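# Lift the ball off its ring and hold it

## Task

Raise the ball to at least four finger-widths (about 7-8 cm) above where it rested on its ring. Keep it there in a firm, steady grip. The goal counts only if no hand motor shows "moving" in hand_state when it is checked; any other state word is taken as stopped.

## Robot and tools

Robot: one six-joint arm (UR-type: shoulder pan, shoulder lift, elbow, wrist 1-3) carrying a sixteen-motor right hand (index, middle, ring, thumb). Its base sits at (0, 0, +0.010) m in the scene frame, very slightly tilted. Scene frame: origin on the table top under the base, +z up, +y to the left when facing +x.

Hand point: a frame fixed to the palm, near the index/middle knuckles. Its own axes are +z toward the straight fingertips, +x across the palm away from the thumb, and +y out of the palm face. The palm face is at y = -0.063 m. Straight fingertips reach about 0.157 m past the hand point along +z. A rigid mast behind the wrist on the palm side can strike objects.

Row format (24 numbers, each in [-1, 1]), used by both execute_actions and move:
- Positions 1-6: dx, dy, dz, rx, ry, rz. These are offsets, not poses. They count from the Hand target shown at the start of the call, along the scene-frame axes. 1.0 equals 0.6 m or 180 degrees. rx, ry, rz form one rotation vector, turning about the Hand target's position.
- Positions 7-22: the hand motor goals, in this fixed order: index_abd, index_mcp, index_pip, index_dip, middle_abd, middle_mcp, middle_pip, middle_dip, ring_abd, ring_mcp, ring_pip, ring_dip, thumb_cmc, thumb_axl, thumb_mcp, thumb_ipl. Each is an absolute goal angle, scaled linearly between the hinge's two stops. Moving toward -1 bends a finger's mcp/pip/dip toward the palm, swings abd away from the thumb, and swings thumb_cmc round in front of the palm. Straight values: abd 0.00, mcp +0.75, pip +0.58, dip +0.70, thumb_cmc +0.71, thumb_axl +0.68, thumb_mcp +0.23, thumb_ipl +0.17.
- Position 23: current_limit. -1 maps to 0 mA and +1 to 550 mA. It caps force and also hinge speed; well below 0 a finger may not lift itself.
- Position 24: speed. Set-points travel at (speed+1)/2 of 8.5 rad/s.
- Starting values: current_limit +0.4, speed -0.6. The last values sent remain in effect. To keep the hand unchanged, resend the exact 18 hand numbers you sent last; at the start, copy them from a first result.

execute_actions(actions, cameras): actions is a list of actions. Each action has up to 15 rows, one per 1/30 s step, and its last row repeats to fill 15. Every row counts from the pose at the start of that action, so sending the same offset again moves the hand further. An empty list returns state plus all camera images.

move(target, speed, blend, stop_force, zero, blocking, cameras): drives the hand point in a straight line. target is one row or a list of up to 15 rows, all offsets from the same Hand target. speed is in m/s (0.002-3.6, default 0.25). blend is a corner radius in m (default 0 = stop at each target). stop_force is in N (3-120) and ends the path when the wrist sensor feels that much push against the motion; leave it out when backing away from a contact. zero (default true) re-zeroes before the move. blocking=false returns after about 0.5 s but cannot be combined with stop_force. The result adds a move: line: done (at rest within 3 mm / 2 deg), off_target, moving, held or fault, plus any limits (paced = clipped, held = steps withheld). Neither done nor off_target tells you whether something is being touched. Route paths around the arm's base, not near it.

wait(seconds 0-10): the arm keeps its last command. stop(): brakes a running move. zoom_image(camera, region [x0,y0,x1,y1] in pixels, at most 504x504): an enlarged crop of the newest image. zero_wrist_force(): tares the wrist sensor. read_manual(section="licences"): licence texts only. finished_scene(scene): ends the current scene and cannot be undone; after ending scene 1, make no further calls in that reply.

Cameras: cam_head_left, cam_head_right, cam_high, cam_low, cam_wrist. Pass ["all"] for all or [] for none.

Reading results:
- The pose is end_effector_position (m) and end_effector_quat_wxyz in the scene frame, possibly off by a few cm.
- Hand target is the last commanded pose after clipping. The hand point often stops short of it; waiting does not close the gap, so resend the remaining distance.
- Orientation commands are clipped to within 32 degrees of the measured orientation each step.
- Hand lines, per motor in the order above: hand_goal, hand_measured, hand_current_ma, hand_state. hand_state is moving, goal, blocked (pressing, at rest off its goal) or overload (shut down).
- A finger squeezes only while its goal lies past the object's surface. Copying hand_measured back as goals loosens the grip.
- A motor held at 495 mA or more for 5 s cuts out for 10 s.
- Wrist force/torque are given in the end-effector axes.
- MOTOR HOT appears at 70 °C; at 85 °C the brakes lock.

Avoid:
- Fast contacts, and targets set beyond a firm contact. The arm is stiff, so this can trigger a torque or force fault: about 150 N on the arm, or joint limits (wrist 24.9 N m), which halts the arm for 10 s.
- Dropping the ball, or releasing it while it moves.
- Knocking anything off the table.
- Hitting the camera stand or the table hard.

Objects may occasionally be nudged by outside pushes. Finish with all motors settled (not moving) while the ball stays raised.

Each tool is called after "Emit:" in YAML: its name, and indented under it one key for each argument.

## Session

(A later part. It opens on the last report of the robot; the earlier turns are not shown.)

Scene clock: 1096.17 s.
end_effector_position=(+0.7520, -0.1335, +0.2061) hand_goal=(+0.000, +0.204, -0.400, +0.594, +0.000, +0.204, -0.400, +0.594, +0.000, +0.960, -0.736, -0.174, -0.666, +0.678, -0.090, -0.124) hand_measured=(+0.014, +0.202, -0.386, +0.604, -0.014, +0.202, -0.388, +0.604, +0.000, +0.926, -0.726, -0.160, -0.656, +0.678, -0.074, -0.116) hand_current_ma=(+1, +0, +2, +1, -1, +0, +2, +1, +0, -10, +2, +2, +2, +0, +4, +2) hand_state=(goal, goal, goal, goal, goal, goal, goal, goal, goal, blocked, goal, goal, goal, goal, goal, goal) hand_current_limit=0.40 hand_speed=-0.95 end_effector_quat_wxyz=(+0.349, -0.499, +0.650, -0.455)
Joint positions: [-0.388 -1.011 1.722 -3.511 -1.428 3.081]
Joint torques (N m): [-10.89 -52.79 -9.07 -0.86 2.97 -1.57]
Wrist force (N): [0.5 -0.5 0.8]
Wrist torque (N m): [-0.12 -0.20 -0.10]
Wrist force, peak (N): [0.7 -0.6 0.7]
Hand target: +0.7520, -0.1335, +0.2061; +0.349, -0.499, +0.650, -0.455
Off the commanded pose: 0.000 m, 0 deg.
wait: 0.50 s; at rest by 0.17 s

Emit:
move:
  target: [-0.6252, 0.3933, 0.2803, 0.0823, 0.3667, 0.0562, 0, 0.754, 0.576, 0.696, 0, 0.754, 0.576, 0.696, 0, 0.754, 0.576, 0.696, 0.714, 0.678, 0.226, 0.168, 0.4, -0.6]
  speed: 0.6

Emit:
execute_actions:
  actions: []

Scene clock: 1124.57 s.
end_effector_position=(+0.3770, +0.1026, +0.3743) hand_goal=(+0.000, +0.754, +0.576, +0.696, +0.000, +0.754, +0.576, +0.696, +0.000, +0.754, +0.576, +0.696, +0.714, +0.678, +0.226, +0.168) hand_measured=(+0.012, +0.738, +0.564, +0.688, -0.014, +0.734, +0.564, +0.688, +0.000, +0.738, +0.566, +0.684, +0.700, +0.678, +0.202, +0.156) hand_current_ma=(+1, -3, -2, -1, -1, -5, -2, -1, +0, -3, -2, -2, -2, +0, -8, -3) hand_state=(goal, goal, goal, goal, goal, blocked, goal, goal, goal, goal, goal, goal, goal, goal, blocked, goal) hand_current_limit=0.40 hand_speed=-0.60 end_effector_quat_wxyz=(+0.035, -0.671, +0.741, +0.002)
Joint positions: [-0.124 -1.722 1.694 -1.593 -1.524 3.089]
Joint torques (N m): [-12.32 -5.9 -14.41 -0.77 -0.83 -1.99]
Wrist force (N): [0.0 0.3 0.0]
Wrist torque (N m): [0.05 0.01 -0.01]
Wrist force, peak (N): [0.9 -0.1 2.3]
Hand target: +0.3769, +0.1025, +0.3743; +0.035, -0.671, +0.741, +0.002
Off the commanded pose: 0.000 m, 0 deg.
move: done

Scene clock: 1124.57 s.
end_effector_position=(+0.3770, +0.1026, +0.3743) hand_goal=(+0.000, +0.754, +0.576, +0.696, +0.000, +0.754, +0.576, +0.696, +0.000, +0.754, +0.576, +0.696, +0.714, +0.678, +0.226, +0.168) hand_measured=(+0.012, +0.738, +0.564, +0.688, -0.014, +0.734, +0.564, +0.688, +0.000, +0.738, +0.566, +0.684, +0.700, +0.678, +0.202, +0.156) hand_current_ma=(+1, -3, -2, -1, -1, -5, -2, -1, +0, -3, -2, -2, -2, +0, -8, -3) hand_state=(goal, goal, goal, goal, goal, blocked, goal, goal, goal, goal, goal, goal, goal, goal, blocked, goal) hand_current_limit=0.40 hand_speed=-0.60 end_effector_quat_wxyz=(+0.035, -0.671, +0.741, +0.002)
Joint positions: [-0.124 -1.722 1.694 -1.593 -1.524 3.089]
Joint velocities: within noise
Joint torques (N m): [-12.32 -5.9 -14.41 -0.77 -0.83 -1.99]
Motor temperatures (°C): [28 28 26 35 33 31]
Wrist force (N): [0.0 0.3 0.0]
Wrist torque (N m): [0.05 0.01 -0.01]
Wrist force, peak (N): [0.0 0.3 0.0]
Hand target: +0.3769, +0.1025, +0.3743; +0.035, -0.671, +0.741, +0.002
Off the commanded pose: 0.000 m, 0 deg.
camera_calibration:
cam_wrist: T_world_to_cam=[[-0.543773, 0.836951, -0.0618441, 0.185868], [0.512948, 0.389781, 0.764823, -0.565702], [0.664225, 0.384167, -0.641265, 0.0746233], [0, 0, 0, 1]] pos_world=[0.341679, 0.0362696, 0.49201]

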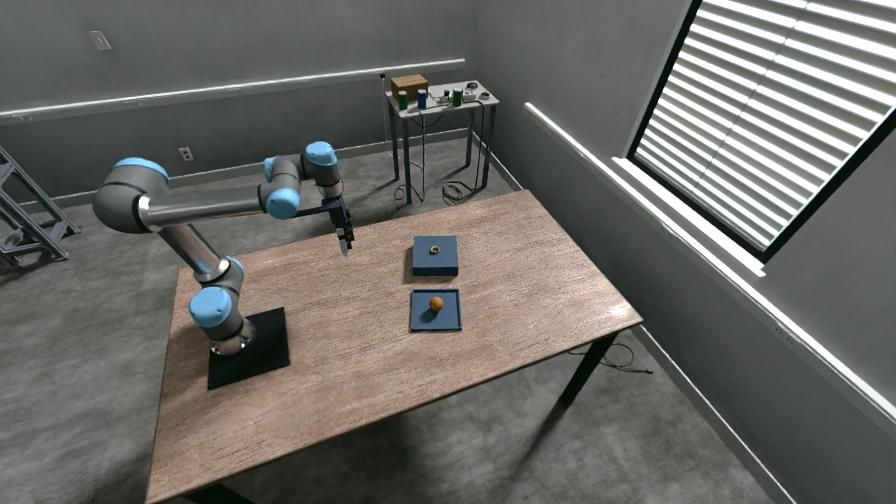

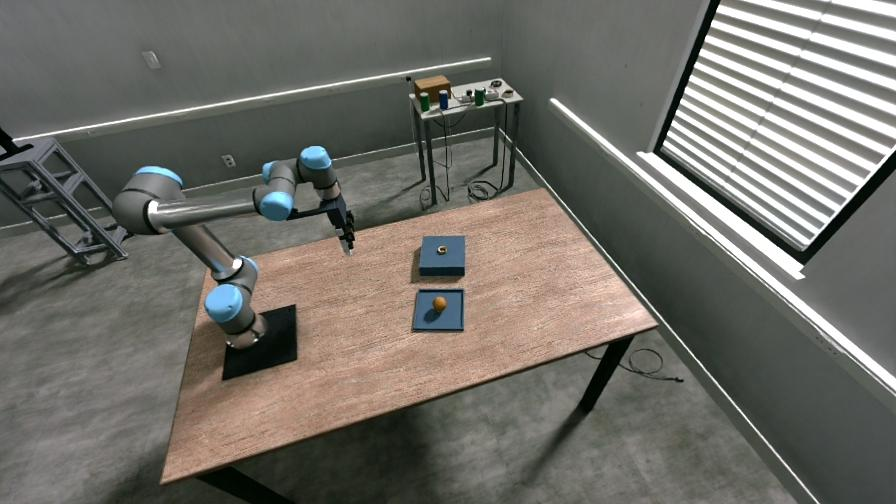

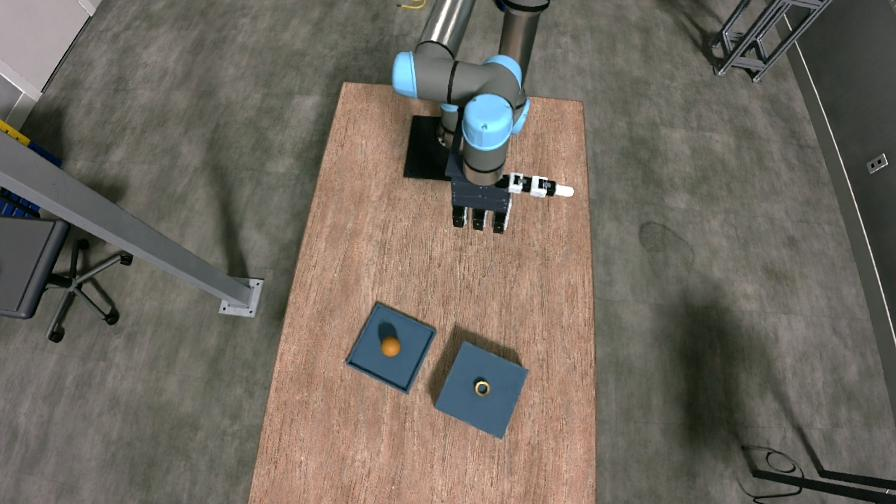

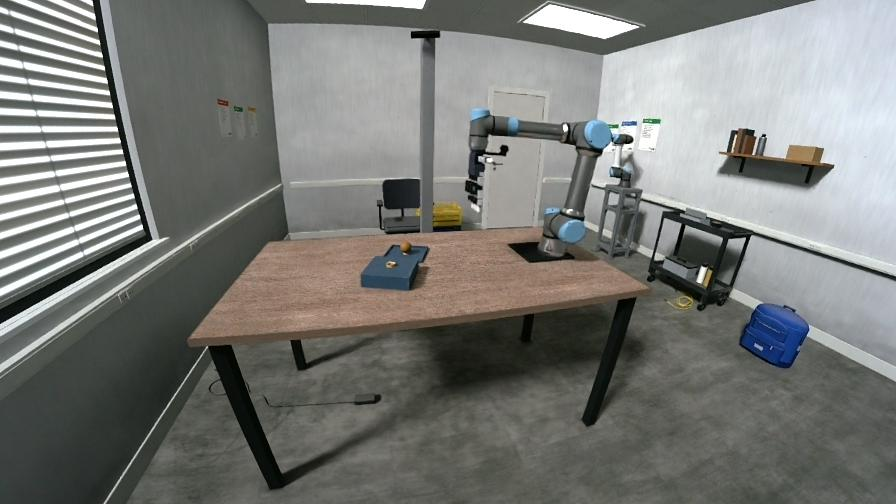

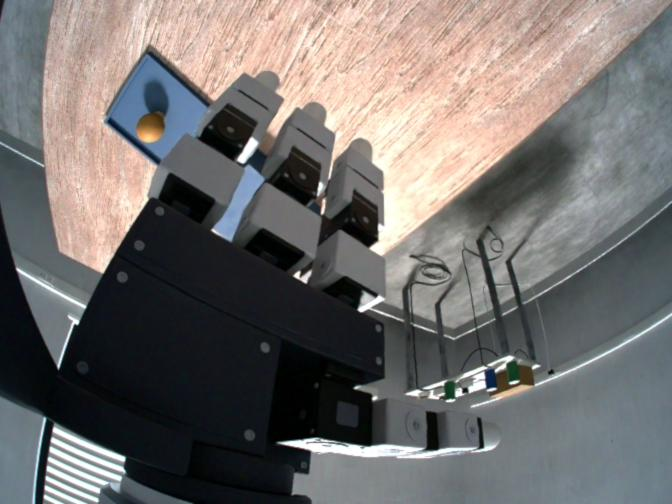

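Emit:
move:
  target:
    - [0.6252, -0.3933, -0.3637, -0.0823, -0.3667, -0.0562, 0, 0.547, -0.401, 0.594, 0, 0.547, -0.401, 0.594, 0, 0.96, -0.737, -0.174, -0.666, 0.678, 0.271, -0.125, 0.4, -0.4]
    - [0.6252, -0.3933, -0.5303, -0.0823, -0.3667, -0.0562, 0, 0.547, -0.401, 0.594, 0, 0.547, -0.401, 0.594, 0, 0.96, -0.737, -0.174, -0.666, 0.678, 0.271, -0.125, 0.4, -0.4]
  speed: [0.6, 0.2]
  blend: [0.03, 0]
  cameras: ["cam_wrist"]

Emit:
zoom_image:
  camera: "cam_wrist"
  region: [400, 0, 672, 204]

Scene clock: 1142.70 s.
end_effector_position=(+0.7521, -0.1335, +0.0562) hand_goal=(+0.000, +0.548, -0.400, +0.594, +0.000, +0.548, -0.400, +0.594, +0.000, +0.960, -0.736, -0.174, -0.666, +0.678, +0.272, -0.124) hand_measured=(+0.012, +0.534, -0.388, +0.604, -0.014, +0.530, -0.388, +0.602, +0.000, +0.924, -0.726, -0.160, -0.656, +0.678, +0.254, -0.118) hand_current_ma=(+1, -3, +2, +1, -1, -4, +2, +1, +0, -11, +2, +2, +2, +0, -5, +1) hand_state=(goal, goal, goal, goal, goal, goal, goal, goal, goal, blocked, goal, goal, goal, goal, goal, goal) hand_current_limit=0.40 hand_speed=-0.40 end_effector_quat_wxyz=(+0.349, -0.499, +0.650, -0.455)
Joint positions: [-0.389 -0.737 1.743 -3.806 -1.426 3.08]
Joint torques (N m): [-9.22 -42.88 -3.52 -2.88 2.06 1.89]
Wrist force (N): [0.3 -0.6 0.6]
Wrist torque (N m): [-0.12 -0.19 0.00]
Wrist force, peak (N): [0.3 -1.3 2.1]
Hand target: +0.7520, -0.1335, +0.0561; +0.349, -0.499, +0.650, -0.455
Off the commanded pose: 0.000 m, 0 deg.
move: done
camera_calibration:
cam_wrist: T_world_to_cam=[[0.063502, 0.78552, -0.61557, 0.13526], [-0.361459, 0.593039, 0.719481, 0.264501], [0.930223, 0.176814, 0.321592, -0.569709], [0, 0, 0, 1]] pos_world=[0.616974, -0.162376, 0.0761723]
Images, in order (width x height): cam_wrist 672x504.

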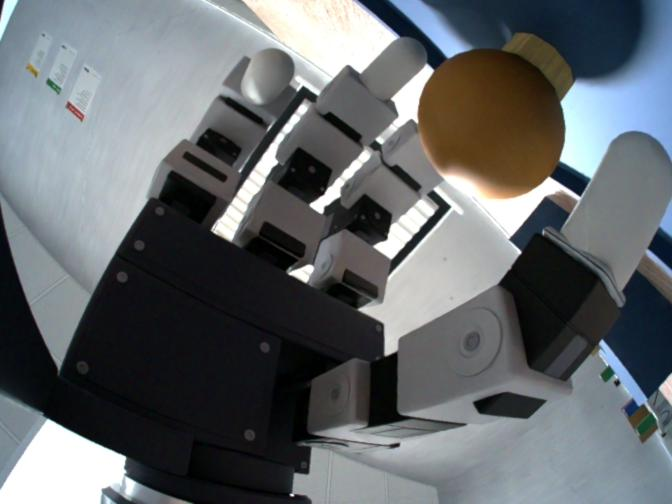

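Scaled by 1.853 from the camera's 672x504 image, which has a finer 960x720 frame.

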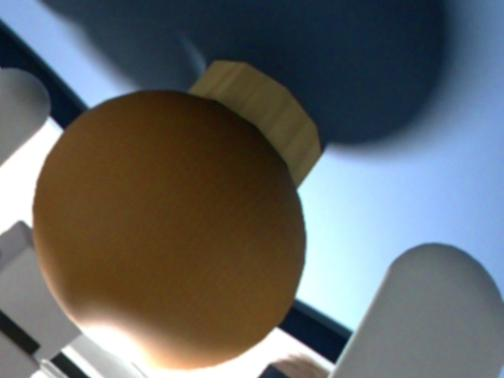

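Emit:
wait:
  seconds: 0.1

Emit:
move:
  target: [0, 0, 0, 0, 0, 0, 0, 0.232, -0.401, 0.594, 0, 0.232, -0.401, 0.594, 0, 0.96, -0.737, -0.174, -0.666, 0.678, 0.0, -0.125, 0.4, -0.85]

Emit:
move:
  target: [0, 0, 0, 0, 0, 0, 0, 0.115, -0.574, 0.494, 0, 0.115, -0.574, 0.494, 0, 0.96, -0.737, -0.174, -0.666, 0.678, -0.230, -0.274, 0.4, -0.8]

Emit:
wait:
  seconds: 0.5
  cameras: ["cam_wrist"]

Emit:
zoom_image:
  camera: "cam_wrist"
  region: [400, 0, 672, 204]

Scene clock: 1159.00 s.
end_effector_position=(+0.7520, -0.1335, +0.0561) hand_goal=(+0.000, +0.548, -0.400, +0.594, +0.000, +0.548, -0.400, +0.594, +0.000, +0.960, -0.736, -0.174, -0.666, +0.678, +0.272, -0.124) hand_measured=(+0.012, +0.534, -0.388, +0.604, -0.014, +0.530, -0.388, +0.602, +0.000, +0.924, -0.726, -0.160, -0.656, +0.678, +0.254, -0.118) hand_current_ma=(+1, -3, +2, +1, -1, -4, +2, +1, +0, -11, +2, +2, +2, +0, -5, +1) hand_state=(goal, goal, goal, goal, goal, goal, goal, goal, goal, blocked, goal, goal, goal, goal, goal, goal) hand_current_limit=0.40 hand_speed=-0.40 end_effector_quat_wxyz=(+0.349, -0.499, +0.650, -0.455)
Joint positions: [-0.389 -0.737 1.743 -3.806 -1.426 3.08]
Joint torques (N m): [-8.92 -34.13 -4.67 -4.01 -2.79 1.84]
Wrist force (N): [0.1 -0.9 1.0]
Wrist torque (N m): [-0.19 -0.17 -0.02]
Wrist force, peak (N): [0.5 -0.9 0.9]
Hand target: +0.7520, -0.1335, +0.0561; +0.349, -0.499, +0.650, -0.455
Off the commanded pose: 0.000 m, 0 deg.
wait: 0.10 s; at rest from the start

Scene clock: 1159.83 s.
end_effector_position=(+0.7520, -0.1335, +0.0561) hand_goal=(+0.000, +0.232, -0.400, +0.594, +0.000, +0.232, -0.400, +0.594, +0.000, +0.960, -0.736, -0.174, -0.666, +0.678, +0.000, -0.124) hand_measured=(+0.012, +0.292, -0.378, +0.604, -0.014, +0.292, -0.382, +0.602, +0.000, +0.924, -0.726, -0.160, -0.658, +0.678, +0.090, -0.112) hand_current_ma=(+1, +24, +5, +1, -1, +24, +4, +1, +0, -11, +2, +2, +1, +0, +58, +3) hand_state=(goal, blocked, blocked, goal, goal, blocked, goal, goal, goal, blocked, goal, goal, goal, goal, blocked, goal) hand_current_limit=0.40 hand_speed=-0.85 end_effector_quat_wxyz=(+0.349, -0.499, +0.650, -0.455)
Joint positions: [-0.389 -0.737 1.743 -3.806 -1.426 3.08]
Joint torques (N m): [-8.94 -34.69 -4.82 -3.87 -2.73 1.9]
Wrist force (N): [0.3 -1.3 1.1]
Wrist torque (N m): [-0.19 -0.17 0.00]
Wrist force, peak (N): [-0.1 -1.5 1.1]
Hand target: +0.7520, -0.1335, +0.0561; +0.349, -0.499, +0.650, -0.455
Off the commanded pose: 0.000 m, 0 deg.
move: done

Scene clock: 1160.33 s.
end_effector_position=(+0.7520, -0.1335, +0.0561) hand_goal=(+0.000, +0.116, -0.574, +0.494, +0.000, +0.116, -0.574, +0.494, +0.000, +0.960, -0.736, -0.174, -0.666, +0.678, -0.230, -0.274) hand_measured=(+0.014, +0.290, -0.378, +0.574, -0.016, +0.290, -0.384, +0.570, +0.000, +0.924, -0.726, -0.160, -0.656, +0.678, +0.090, -0.112) hand_current_ma=(+1, +112, +122, +33, -2, +113, +116, +31, +0, -11, +2, +2, +1, +0, +365, +142) hand_state=(goal, blocked, blocked, blocked, goal, blocked, blocked, blocked, goal, blocked, goal, goal, goal, goal, moving, blocked) hand_current_limit=0.40 hand_speed=-0.80 end_effector_quat_wxyz=(+0.349, -0.499, +0.650, -0.455)
Joint positions: [-0.389 -0.737 1.743 -3.806 -1.426 3.08]
Joint torques (N m): [-8.82 -35.16 -4.76 -3.66 -2.8 1.81]
Wrist force (N): [0.6 0.3 1.0]
Wrist torque (N m): [-0.09 -0.20 0.02]
Wrist force, peak (N): [0.4 -0.8 1.8]
Hand target: +0.7520, -0.1335, +0.0561; +0.349, -0.499, +0.650, -0.455
Off the commanded pose: 0.000 m, 0 deg.
move: done

Scene clock: 1160.83 s.
end_effector_position=(+0.7520, -0.1335, +0.0561) hand_goal=(+0.000, +0.116, -0.574, +0.494, +0.000, +0.116, -0.574, +0.494, +0.000, +0.960, -0.736, -0.174, -0.666, +0.678, -0.230, -0.274) hand_measured=(+0.014, +0.290, -0.378, +0.574, -0.016, +0.290, -0.384, +0.570, +0.000, +0.924, -0.726, -0.160, -0.656, +0.678, +0.090, -0.112) hand_current_ma=(+1, +112, +122, +33, -2, +113, +116, +31, +0, -11, +2, +2, +1, +0, +365, +142) hand_state=(goal, blocked, blocked, blocked, goal, blocked, blocked, blocked, goal, blocked, goal, goal, goal, goal, blocked, blocked) hand_current_limit=0.40 hand_speed=-0.80 end_effector_quat_wxyz=(+0.349, -0.499, +0.650, -0.455)
Joint positions: [-0.389 -0.737 1.743 -3.806 -1.426 3.08]
Joint torques (N m): [-9.26 -35.82 -5.55 -3.44 -2.68 1.88]
Wrist force (N): [0.7 0.3 1.0]
Wrist torque (N m): [-0.09 -0.21 0.02]
Wrist force, peak (N): [0.5 0.3 1.1]
Hand target: +0.7520, -0.1335, +0.0561; +0.349, -0.499, +0.650, -0.455
Off the commanded pose: 0.000 m, 0 deg.
wait: 0.50 s; at rest by 0.17 s
camera_calibration:
cam_wrist: T_world_to_cam=[[0.0635409, 0.785579, -0.61549, 0.135178], [-0.361373, 0.592995, 0.71956, 0.264507], [0.930254, 0.1767, 0.321566, -0.569713], [0, 0, 0, 1]] pos_world=[0.616974, -0.162376, 0.0760723]
Images, in order (width x height): cam_wrist 672x504.

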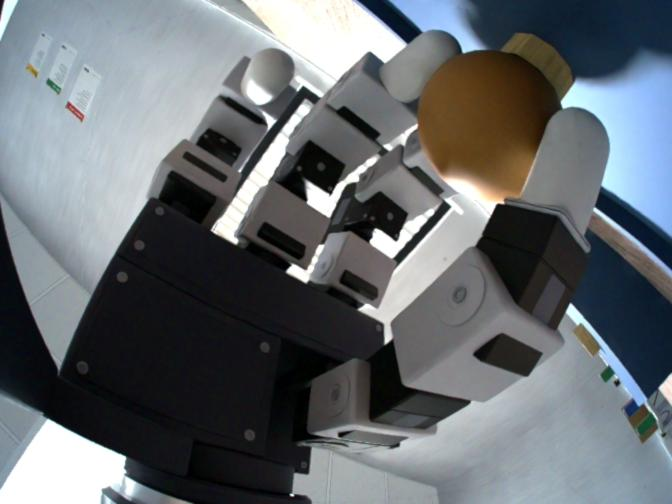

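Scaled by 1.853 from the camera's 672x504 image, which has a finer 960x720 frame.

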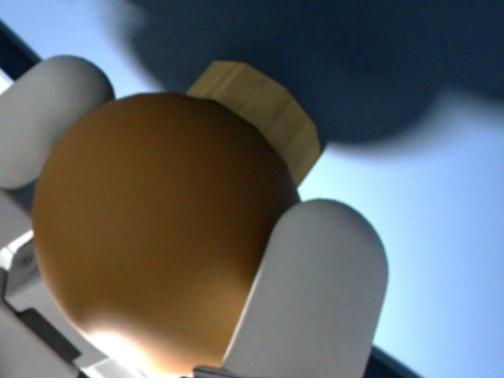

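Emit:
move:
  target: [0, 0, 0, 0, 0, 0, 0, 0.547, -0.401, 0.594, 0, 0.547, -0.401, 0.594, 0, 0.96, -0.737, -0.174, -0.666, 0.678, 0.271, -0.125, 0.4, -0.85]
  cameras: ["cam_wrist"]

Emit:
move:
  target:
    - [0, 0, 0, 0, 0, 0, 0, 0.232, -0.401, 0.594, 0, 0.232, -0.401, 0.594, 0, 0.96, -0.737, -0.174, -0.666, 0.678, 0.0, -0.125, 0.4, -0.85]
    - [0, 0, 0, 0, 0, 0, 0, 0.115, -0.574, 0.494, 0, 0.115, -0.574, 0.494, 0, 0.96, -0.737, -0.174, -0.666, 0.678, -0.230, -0.274, 0.4, -0.8]
    - [0, 0, 0.2167, 0, 0, 0, 0, 0.115, -0.574, 0.494, 0, 0.115, -0.574, 0.494, 0, 0.96, -0.737, -0.174, -0.666, 0.678, -0.230, -0.274, 0.4, -0.8]
  speed: 0.25
  cameras: ["cam_wrist", "cam_high"]

Scene clock: 1273.17 s.
end_effector_position=(+0.7520, -0.1335, +0.0561) hand_goal=(+0.000, +0.548, -0.400, +0.594, +0.000, +0.548, -0.400, +0.594, +0.000, +0.960, -0.736, -0.174, -0.666, +0.678, +0.272, -0.124) hand_measured=(+0.014, +0.502, -0.386, +0.604, -0.016, +0.492, -0.388, +0.604, +0.000, +0.924, -0.726, -0.160, -0.656, +0.678, +0.256, -0.116) hand_current_ma=(+1, -15, +2, +1, -2, -21, +2, +1, +0, -11, +2, +2, +1, +0, -5, +2) hand_state=(goal, blocked, goal, goal, goal, blocked, goal, goal, goal, blocked, goal, goal, goal, goal, goal, goal) hand_current_limit=0.40 hand_speed=-0.85 end_effector_quat_wxyz=(+0.349, -0.499, +0.650, -0.455)
Joint positions: [-0.389 -0.737 1.743 -3.806 -1.426 3.08]
Joint torques (N m): [-9.43 -42.61 -8.67 -1.46 -2.38 1.76]
Wrist force (N): [0.3 -0.9 0.7]
Wrist torque (N m): [-0.17 -0.19 -0.01]
Wrist force, peak (N): [0.7 0.7 1.2]
Hand target: +0.7520, -0.1335, +0.0561; +0.349, -0.499, +0.650, -0.455
Off the commanded pose: 0.000 m, 0 deg.
move: done
camera_calibration:
cam_wrist: T_world_to_cam=[[0.0635409, 0.785579, -0.61549, 0.135178], [-0.361373, 0.592995, 0.71956, 0.264507], [0.930254, 0.1767, 0.321566, -0.569713], [0, 0, 0, 1]] pos_world=[0.616974, -0.162376, 0.0760723]
Images, in order (width x height): cam_wrist 672x504.

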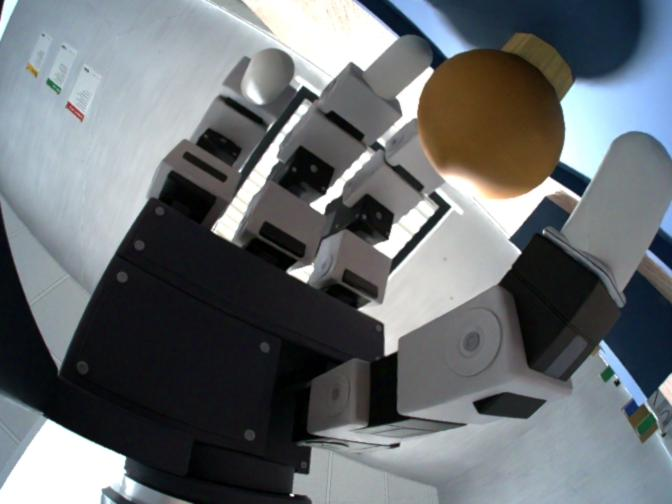

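Scene clock: 1275.53 s.
end_effector_position=(+0.7521, -0.1335, +0.1861) hand_goal=(+0.000, +0.116, -0.574, +0.494, +0.000, +0.116, -0.574, +0.494, +0.000, +0.960, -0.736, -0.174, -0.666, +0.678, -0.230, -0.274) hand_measured=(+0.014, +0.290, -0.378, +0.574, -0.018, +0.290, -0.384, +0.570, +0.000, +0.924, -0.726, -0.160, -0.656, +0.678, +0.090, -0.112) hand_current_ma=(+1, +112, +122, +34, -2, +112, +117, +31, +0, -11, +2, +2, +1, +0, +364, +143) hand_state=(goal, blocked, blocked, blocked, goal, blocked, blocked, blocked, goal, blocked, goal, goal, goal, goal, blocked, blocked) hand_current_limit=0.40 hand_speed=-0.80 end_effector_quat_wxyz=(+0.349, -0.499, +0.650, -0.455)
Joint positions: [-0.388 -0.979 1.732 -3.554 -1.428 3.081]
Joint torques (N m): [5.14 -45.57 -8.28 -1.42 -1.82 -1.6]
Wrist force (N): [0.6 0.0 0.8]
Wrist torque (N m): [-0.09 -0.21 -0.09]
Wrist force, peak (N): [0.2 2.7 1.5]
Hand target: +0.7520, -0.1335, +0.1861; +0.349, -0.499, +0.650, -0.455
Off the commanded pose: 0.000 m, 0 deg.
move: done
camera_calibration:
cam_wrist: T_world_to_cam=[[0.06363, 0.785549, -0.61552, 0.215138], [-0.36147, 0.593031, 0.719481, 0.171047], [0.93021, 0.176712, 0.321687, -0.611512], [0, 0, 0, 1]] pos_world=[0.616974, -0.162376, 0.206072]
Images, in order (width x height): cam_high 896x504, cam_wrist 672x504.

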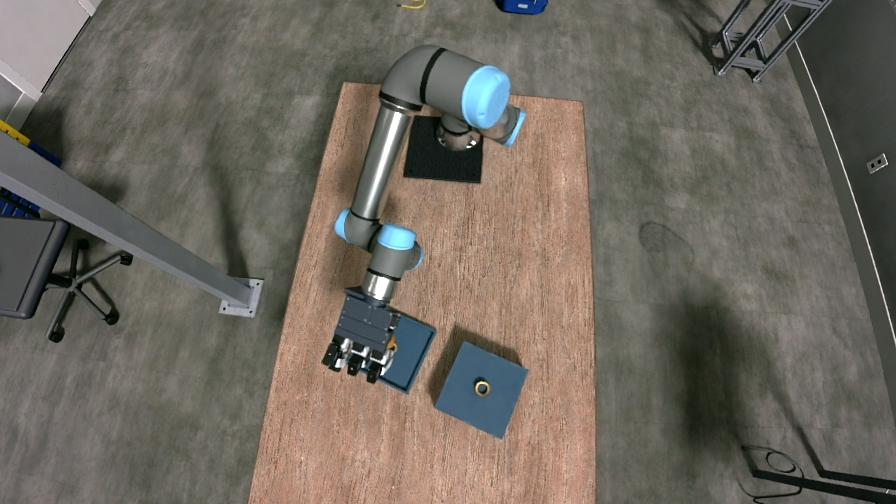

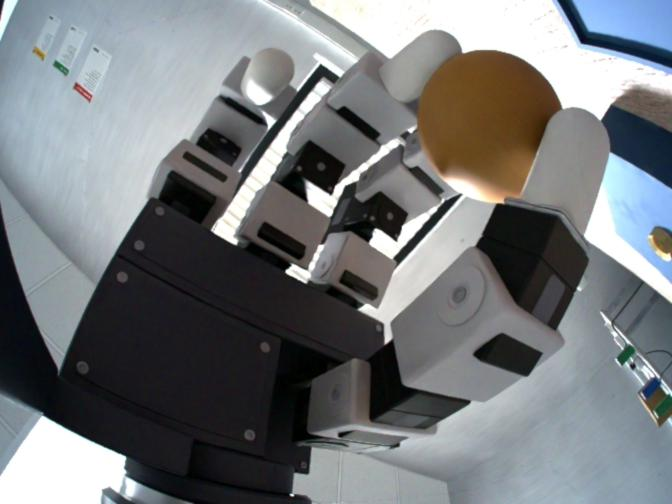

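Emit:
wait:
  seconds: 0.5
  cameras: ["cam_wrist", "cam_head_left"]

Scene clock: 1455.60 s.
end_effector_position=(+0.7520, -0.1335, +0.1861) hand_goal=(+0.000, +0.116, -0.574, +0.494, +0.000, +0.116, -0.574, +0.494, +0.000, +0.960, -0.736, -0.174, -0.666, +0.678, -0.230, -0.274) hand_measured=(+0.014, +0.290, -0.378, +0.574, -0.018, +0.290, -0.384, +0.570, +0.000, +0.924, -0.726, -0.160, -0.656, +0.678, +0.090, -0.112) hand_current_ma=(+1, +112, +122, +34, -2, +112, +117, +31, +0, -11, +2, +2, +1, +0, +364, +143) hand_state=(goal, blocked, blocked, blocked, goal, blocked, blocked, blocked, goal, blocked, goal, goal, goal, goal, blocked, blocked) hand_current_limit=0.40 hand_speed=-0.80 end_effector_quat_wxyz=(+0.349, -0.499, +0.650, -0.455)
Joint positions: [-0.388 -0.979 1.732 -3.554 -1.428 3.081]
Joint torques (N m): [-10.92 -54.44 -8.65 -0.89 3.2 -1.6]
Wrist force (N): [0.4 0.1 0.8]
Wrist torque (N m): [-0.09 -0.18 -0.10]
Wrist force, peak (N): [0.4 0.0 1.1]
Hand target: +0.7520, -0.1335, +0.1861; +0.349, -0.499, +0.650, -0.455
Off the commanded pose: 0.000 m, 0 deg.
wait: 0.50 s; at rest from the start
camera_calibration:
cam_wrist: T_world_to_cam=[[0.0635409, 0.785579, -0.61549, 0.215192], [-0.361373, 0.592995, 0.71956, 0.170964], [0.930254, 0.1767, 0.321566, -0.611516], [0, 0, 0, 1]] pos_world=[0.616974, -0.162376, 0.206072]
Images, in order (width x height): cam_head_left 896x504, cam_wrist 672x504.

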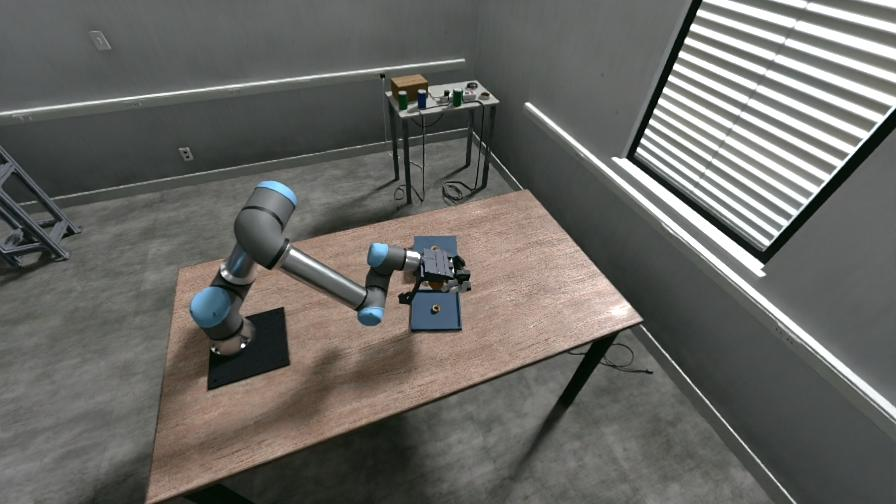

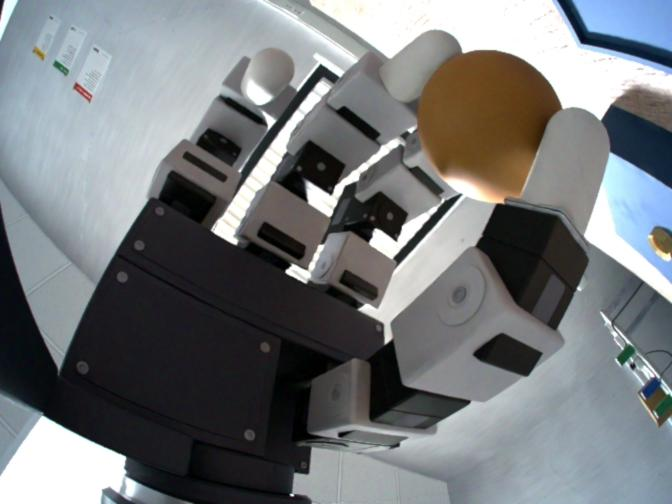

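Emit:
finished_scene:
  scene: 1

The scene is finished: the task was done.


## Next scene

The same job, from a new start.

Emit:
execute_actions:
  actions: []

Emit:
zoom_image:
  camera: "cam_high"
  region: [300, 230, 580, 450]

Scene clock: 0.00 s.
end_effector_position=(+0.0979, +0.3854, +0.1789) hand_goal=(+0.000, +0.754, +0.576, +0.696, +0.000, +0.754, +0.576, +0.696, +0.000, +0.754, +0.576, +0.696, +0.714, +0.678, +0.226, +0.168) hand_measured=(+0.000, +0.754, +0.576, +0.696, +0.000, +0.754, +0.576, +0.696, +0.000, +0.754, +0.576, +0.696, +0.714, +0.678, +0.226, +0.168) hand_current_ma=(+0, +0, +0, +0, +0, +0, +0, +0, +0, +0, +0, +0, +0, +0, +0, +0) hand_state=(goal, goal, goal, goal, goal, goal, goal, goal, goal, goal, goal, goal, goal, goal, goal, goal) hand_current_limit=0.40 hand_speed=-0.60 end_effector_quat_wxyz=(-0.079, +0.847, -0.513, +0.113)
Joint positions: [1.002 -1.667 2.18 -2.253 -1.8 3.611]
Joint velocities: within noise
Joint torques (N m): no reading
Motor temperatures (°C): [28 28 26 35 33 31]
Wrist force (N): no reading
Wrist torque (N m): no reading
Wrist force, peak (N): no reading
Hand target: +0.0979, +0.3854, +0.1789; -0.079, +0.847, -0.513, +0.113
camera_calibration:
cam_wrist: T_world_to_cam=[[-0.860203, 0.40027, -0.315966, 0.0300707], [0.0192018, 0.644584, 0.764292, -0.43311], [0.50959, 0.65138, -0.562159, -0.076], [0, 0, 0, 1]] pos_world=[0.0729123, 0.316644, 0.2978]

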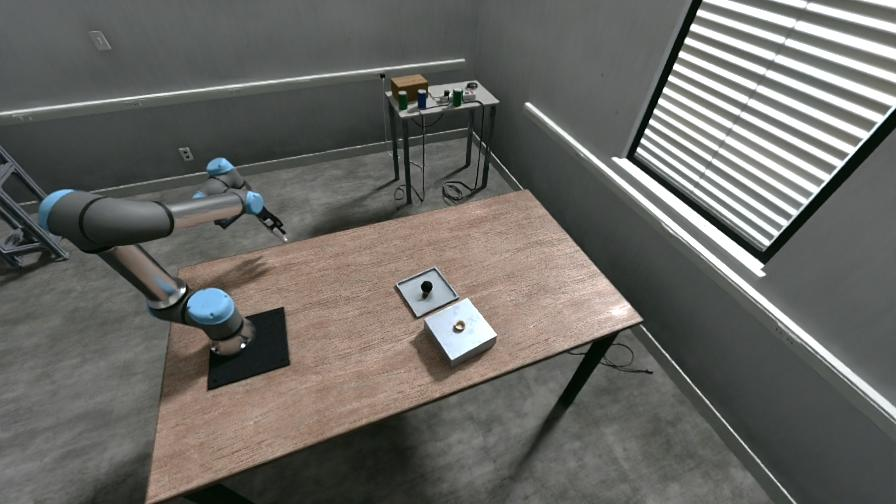

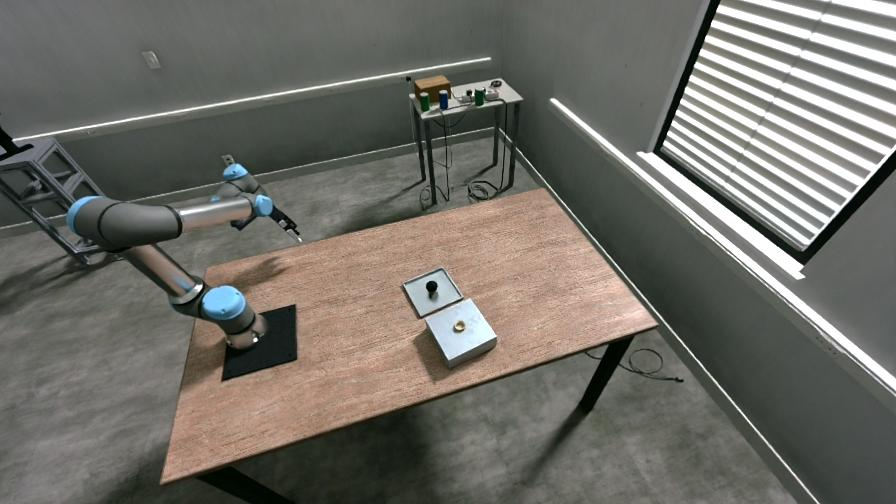

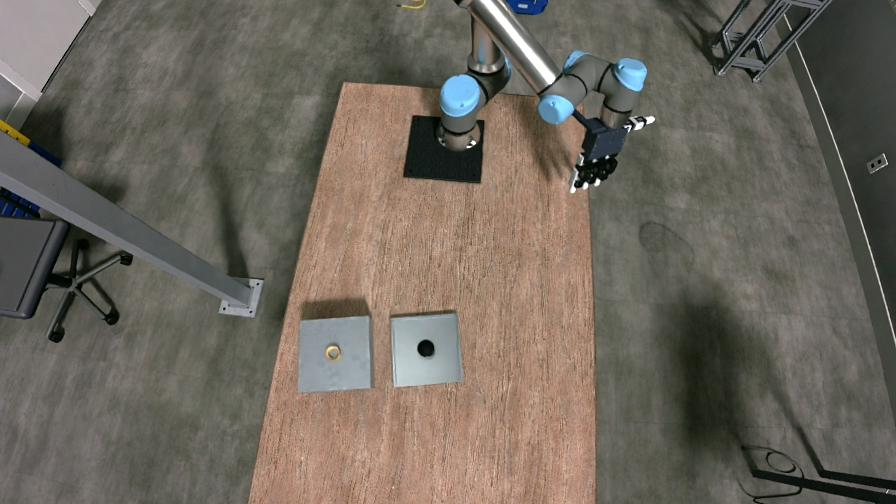

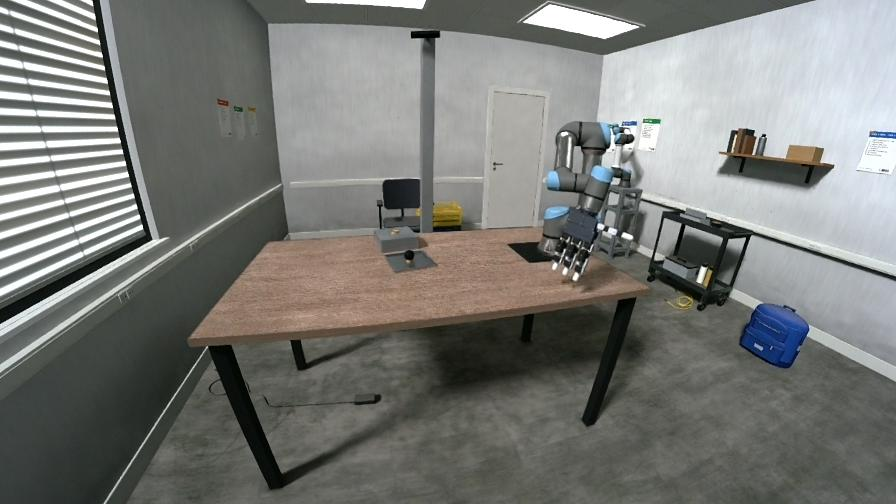

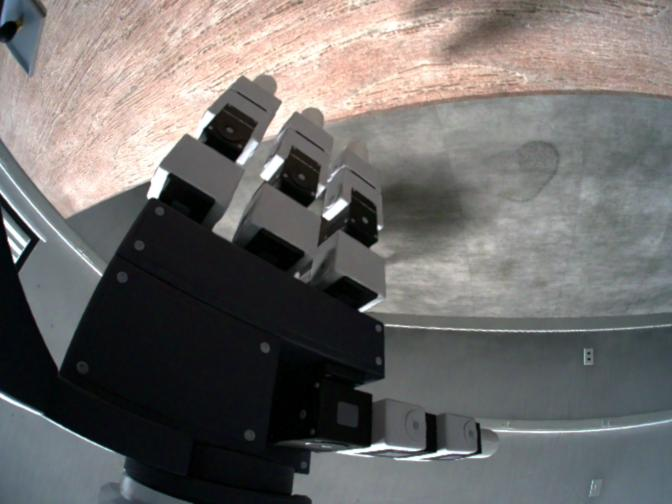

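Scaled by 1.800.

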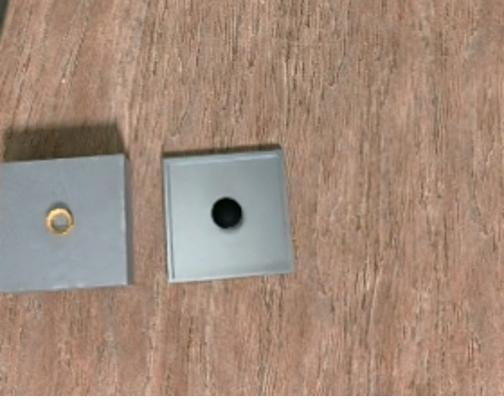

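Emit:
zoom_image:
  camera: "cam_high"
  region: [396, 318, 456, 378]

Emit:
move:
  target:
    - [0.4313,-0.2821,-0.0152,0.0195,-0.0924,-0.0589,0,0.547,-0.401,0.594,0,0.547,-0.401,0.594,0,0.96,-0.737,-0.174,-0.666,0.678,0.271,-0.125,0.4,-0.4]
    - [0.8087,-0.5289,-0.0285,0.0650,-0.3081,-0.1964,0,0.547,-0.401,0.594,0,0.547,-0.401,0.594,0,0.96,-0.737,-0.174,-0.666,0.678,0.271,-0.125,0.4,-0.4]
  speed: 0.6
  blend: [0.05, 0]

Emit:
move:
  target:
    - [0.2697,-0.1763,-0.0095,0,0,0,0,0.547,-0.401,0.594,0,0.547,-0.401,0.594,0,0.96,-0.737,-0.174,-0.666,0.678,0.271,-0.125,0.4,-0.4]
    - [0.2697,-0.1763,-0.1762,0,0,0,0,0.547,-0.401,0.594,0,0.547,-0.401,0.594,0,0.96,-0.737,-0.174,-0.666,0.678,0.271,-0.125,0.4,-0.4]
  speed: [0.5, 0.2]
  blend: [0.03, 0]
  cameras: ["cam_wrist"]

Emit:
zoom_image:
  camera: "cam_wrist"
  region: [400, 0, 672, 204]

Scaled by 8.400.

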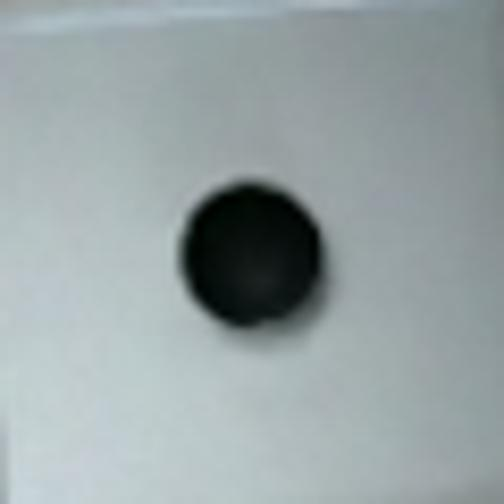

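Scene clock: 152.97 s.
end_effector_position=(+0.5831, +0.0679, +0.1618) hand_goal=(+0.000, +0.548, -0.400, +0.594, +0.000, +0.548, -0.400, +0.594, +0.000, +0.960, -0.736, -0.174, -0.666, +0.678, +0.272, -0.124) hand_measured=(+0.000, +0.536, -0.388, +0.604, +0.000, +0.534, -0.388, +0.602, +0.000, +0.920, -0.726, -0.160, -0.654, +0.678, +0.254, -0.118) hand_current_ma=(+0, -2, +2, +1, +0, -3, +2, +1, +0, -13, +2, +3, +2, +0, -5, +1) hand_state=(goal, goal, goal, goal, goal, goal, goal, goal, goal, blocked, goal, goal, goal, goal, goal, goal) hand_current_limit=0.40 hand_speed=-0.40 end_effector_quat_wxyz=(+0.349, -0.499, +0.650, -0.455)
Joint positions: [-0.062 -1.199 2.247 -3.847 -1.734 3.19]
Joint torques (N m): [13.39 -24.35 -8.36 -3.84 2.8 -1.56]
Wrist force (N): [0.5 -0.2 0.6]
Wrist torque (N m): [-0.04 -0.16 -0.02]
Wrist force, peak (N): [-2.3 1.8 -0.5]
Hand target: +0.5832, +0.0680, +0.1618; +0.349, -0.499, +0.650, -0.455
Off the commanded pose: 0.000 m, 0 deg.
move: done

Scene clock: 154.47 s.
end_effector_position=(+0.7450, -0.0378, +0.0562) hand_goal=(+0.000, +0.548, -0.400, +0.594, +0.000, +0.548, -0.400, +0.594, +0.000, +0.960, -0.736, -0.174, -0.666, +0.678, +0.272, -0.124) hand_measured=(+0.000, +0.532, -0.390, +0.604, +0.000, +0.528, -0.390, +0.602, +0.000, +0.920, -0.728, -0.160, -0.656, +0.678, +0.260, -0.118) hand_current_ma=(+0, -3, +2, +1, +0, -5, +1, +1, +0, -13, +1, +2, +2, +0, -3, +1) hand_state=(goal, goal, goal, goal, goal, goal, goal, goal, goal, blocked, goal, goal, goal, goal, goal, goal) hand_current_limit=0.40 hand_speed=-0.40 end_effector_quat_wxyz=(+0.349, -0.499, +0.650, -0.455)
Joint positions: [-0.229 -0.755 1.796 -3.844 -1.577 3.134]
Joint torques (N m): [-7.86 -42.9 -2.97 -3.1 2.71 -1.82]
Wrist force (N): [0.7 -0.6 0.3]
Wrist torque (N m): [-0.10 -0.20 -0.01]
Wrist force, peak (N): [1.2 -2.4 2.3]
Hand target: +0.7450, -0.0378, +0.0561; +0.349, -0.499, +0.650, -0.455
Off the commanded pose: 0.000 m, 0 deg.
move: done
camera_calibration:
cam_wrist: T_world_to_cam=[[0.063444, 0.785844, -0.615162, 0.0604959], [-0.361496, 0.59264, 0.71979, 0.205262], [0.930213, 0.176712, 0.321679, -0.580093], [0, 0, 0, 1]] pos_world=[0.609974, -0.0666774, 0.0760727]
Images, in order (width x height): cam_wrist 672x504.

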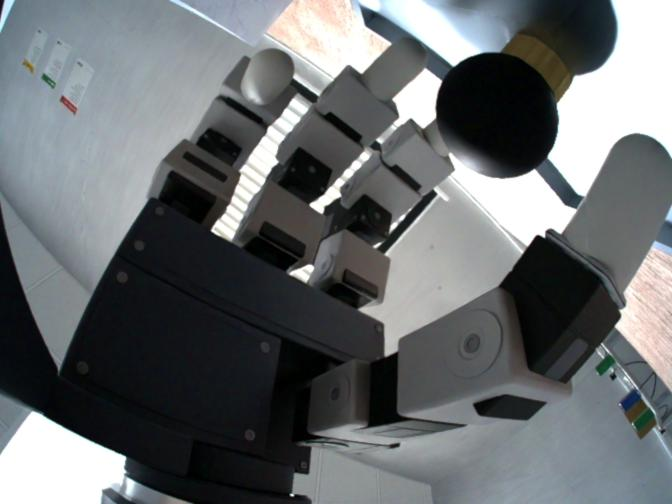

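Scaled by 1.853 from the camera's 672x504 image, which has a finer 960x720 frame.

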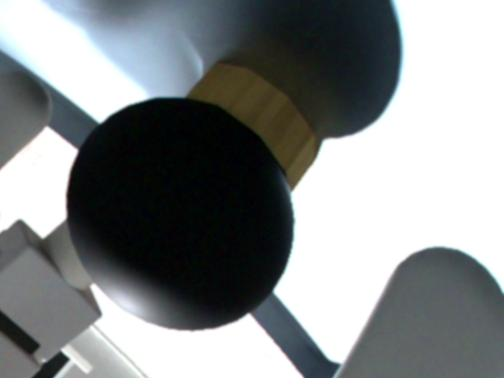

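Emit:
move:
  target:
    - [0,0,-0.0067,0,0,0,0,0.547,-0.401,0.594,0,0.547,-0.401,0.594,0,0.96,-0.737,-0.174,-0.666,0.678,0.271,-0.125,0.4,-0.4]
    - [0,0,-0.0067,0,0,0,0,0.212,-0.43,0.577,0,0.212,-0.43,0.577,0,0.96,-0.737,-0.174,-0.666,0.678,-0.039,-0.150,0.4,-0.85]
    - [0,0,-0.0067,0,0,0,0,0.080,-0.626,0.464,0,0.080,-0.626,0.464,0,0.96,-0.737,-0.174,-0.666,0.678,-0.299,-0.319,0.4,-0.8]
    - [0,0,0.21,0,0,0,0,0.080,-0.626,0.464,0,0.080,-0.626,0.464,0,0.96,-0.737,-0.174,-0.666,0.678,-0.299,-0.319,0.4,-0.8]
  speed: 0.25
  cameras: ["cam_wrist", "cam_high"]

Emit:
zoom_image:
  camera: "cam_wrist"
  region: [350, 0, 672, 242]

Scene clock: 228.13 s.
end_effector_position=(+0.7450, -0.0377, +0.1821) hand_goal=(+0.000, +0.080, -0.626, +0.464, +0.000, +0.080, -0.626, +0.464, +0.000, +0.960, -0.736, -0.174, -0.666, +0.678, -0.298, -0.318) hand_measured=(+0.004, +0.288, -0.400, +0.552, -0.004, +0.284, -0.412, +0.548, +0.000, +0.920, -0.728, -0.160, -0.654, +0.678, +0.068, -0.138) hand_current_ma=(+0, +146, +150, +38, +0, +141, +139, +35, +0, -13, +1, +2, +2, +0, +385, +167) hand_state=(goal, blocked, blocked, blocked, goal, blocked, blocked, blocked, goal, blocked, goal, goal, goal, goal, blocked, blocked) hand_current_limit=0.40 hand_speed=-0.80 end_effector_quat_wxyz=(+0.349, -0.499, +0.650, -0.455)
Joint positions: [-0.227 -0.998 1.787 -3.593 -1.579 3.135]
Joint torques (N m): [5.11 -41.92 -6.96 -1.31 -1.85 0.4]
Wrist force (N): [0.7 -0.2 0.5]
Wrist torque (N m): [-0.07 -0.20 -0.08]
Wrist force, peak (N): [0.5 2.5 1.3]
Hand target: +0.7450, -0.0378, +0.1821; +0.349, -0.499, +0.650, -0.455
Off the commanded pose: 0.000 m, 0 deg.
move: done
camera_calibration:
cam_wrist: T_world_to_cam=[[0.0635221, 0.785822, -0.615182, 0.1379], [-0.36156, 0.592671, 0.719733, 0.114693], [0.930182, 0.176706, 0.321769, -0.620593], [0, 0, 0, 1]] pos_world=[0.609973, -0.0666773, 0.201973]
Images, in order (width x height): cam_high 896x504, cam_wrist 672x504.

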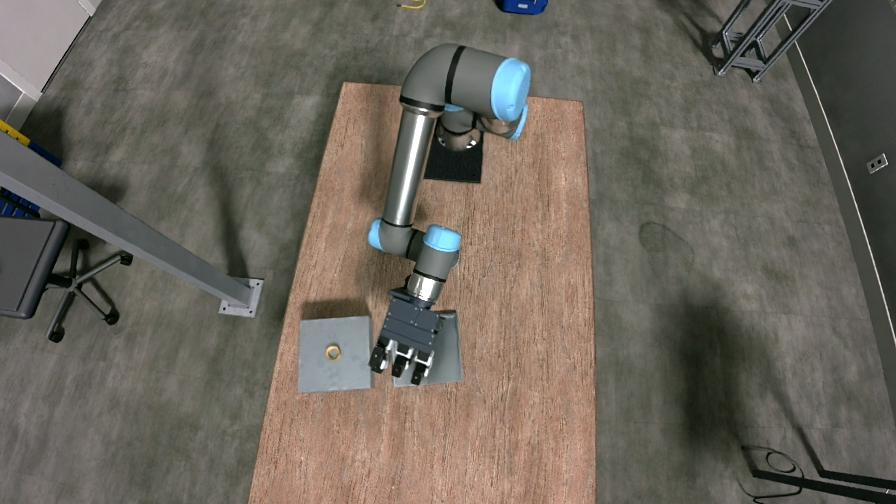

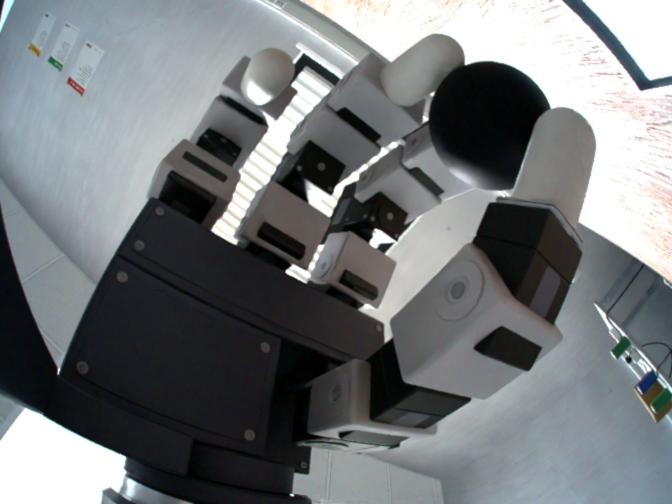

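Scaled by 1.565 from the camera's 672x504 image, which has a finer 960x720 frame.

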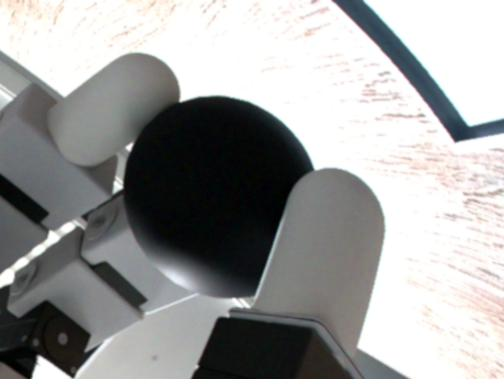

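Emit:
finished_scene:
  scene: 2

The scene is finished: the task was done.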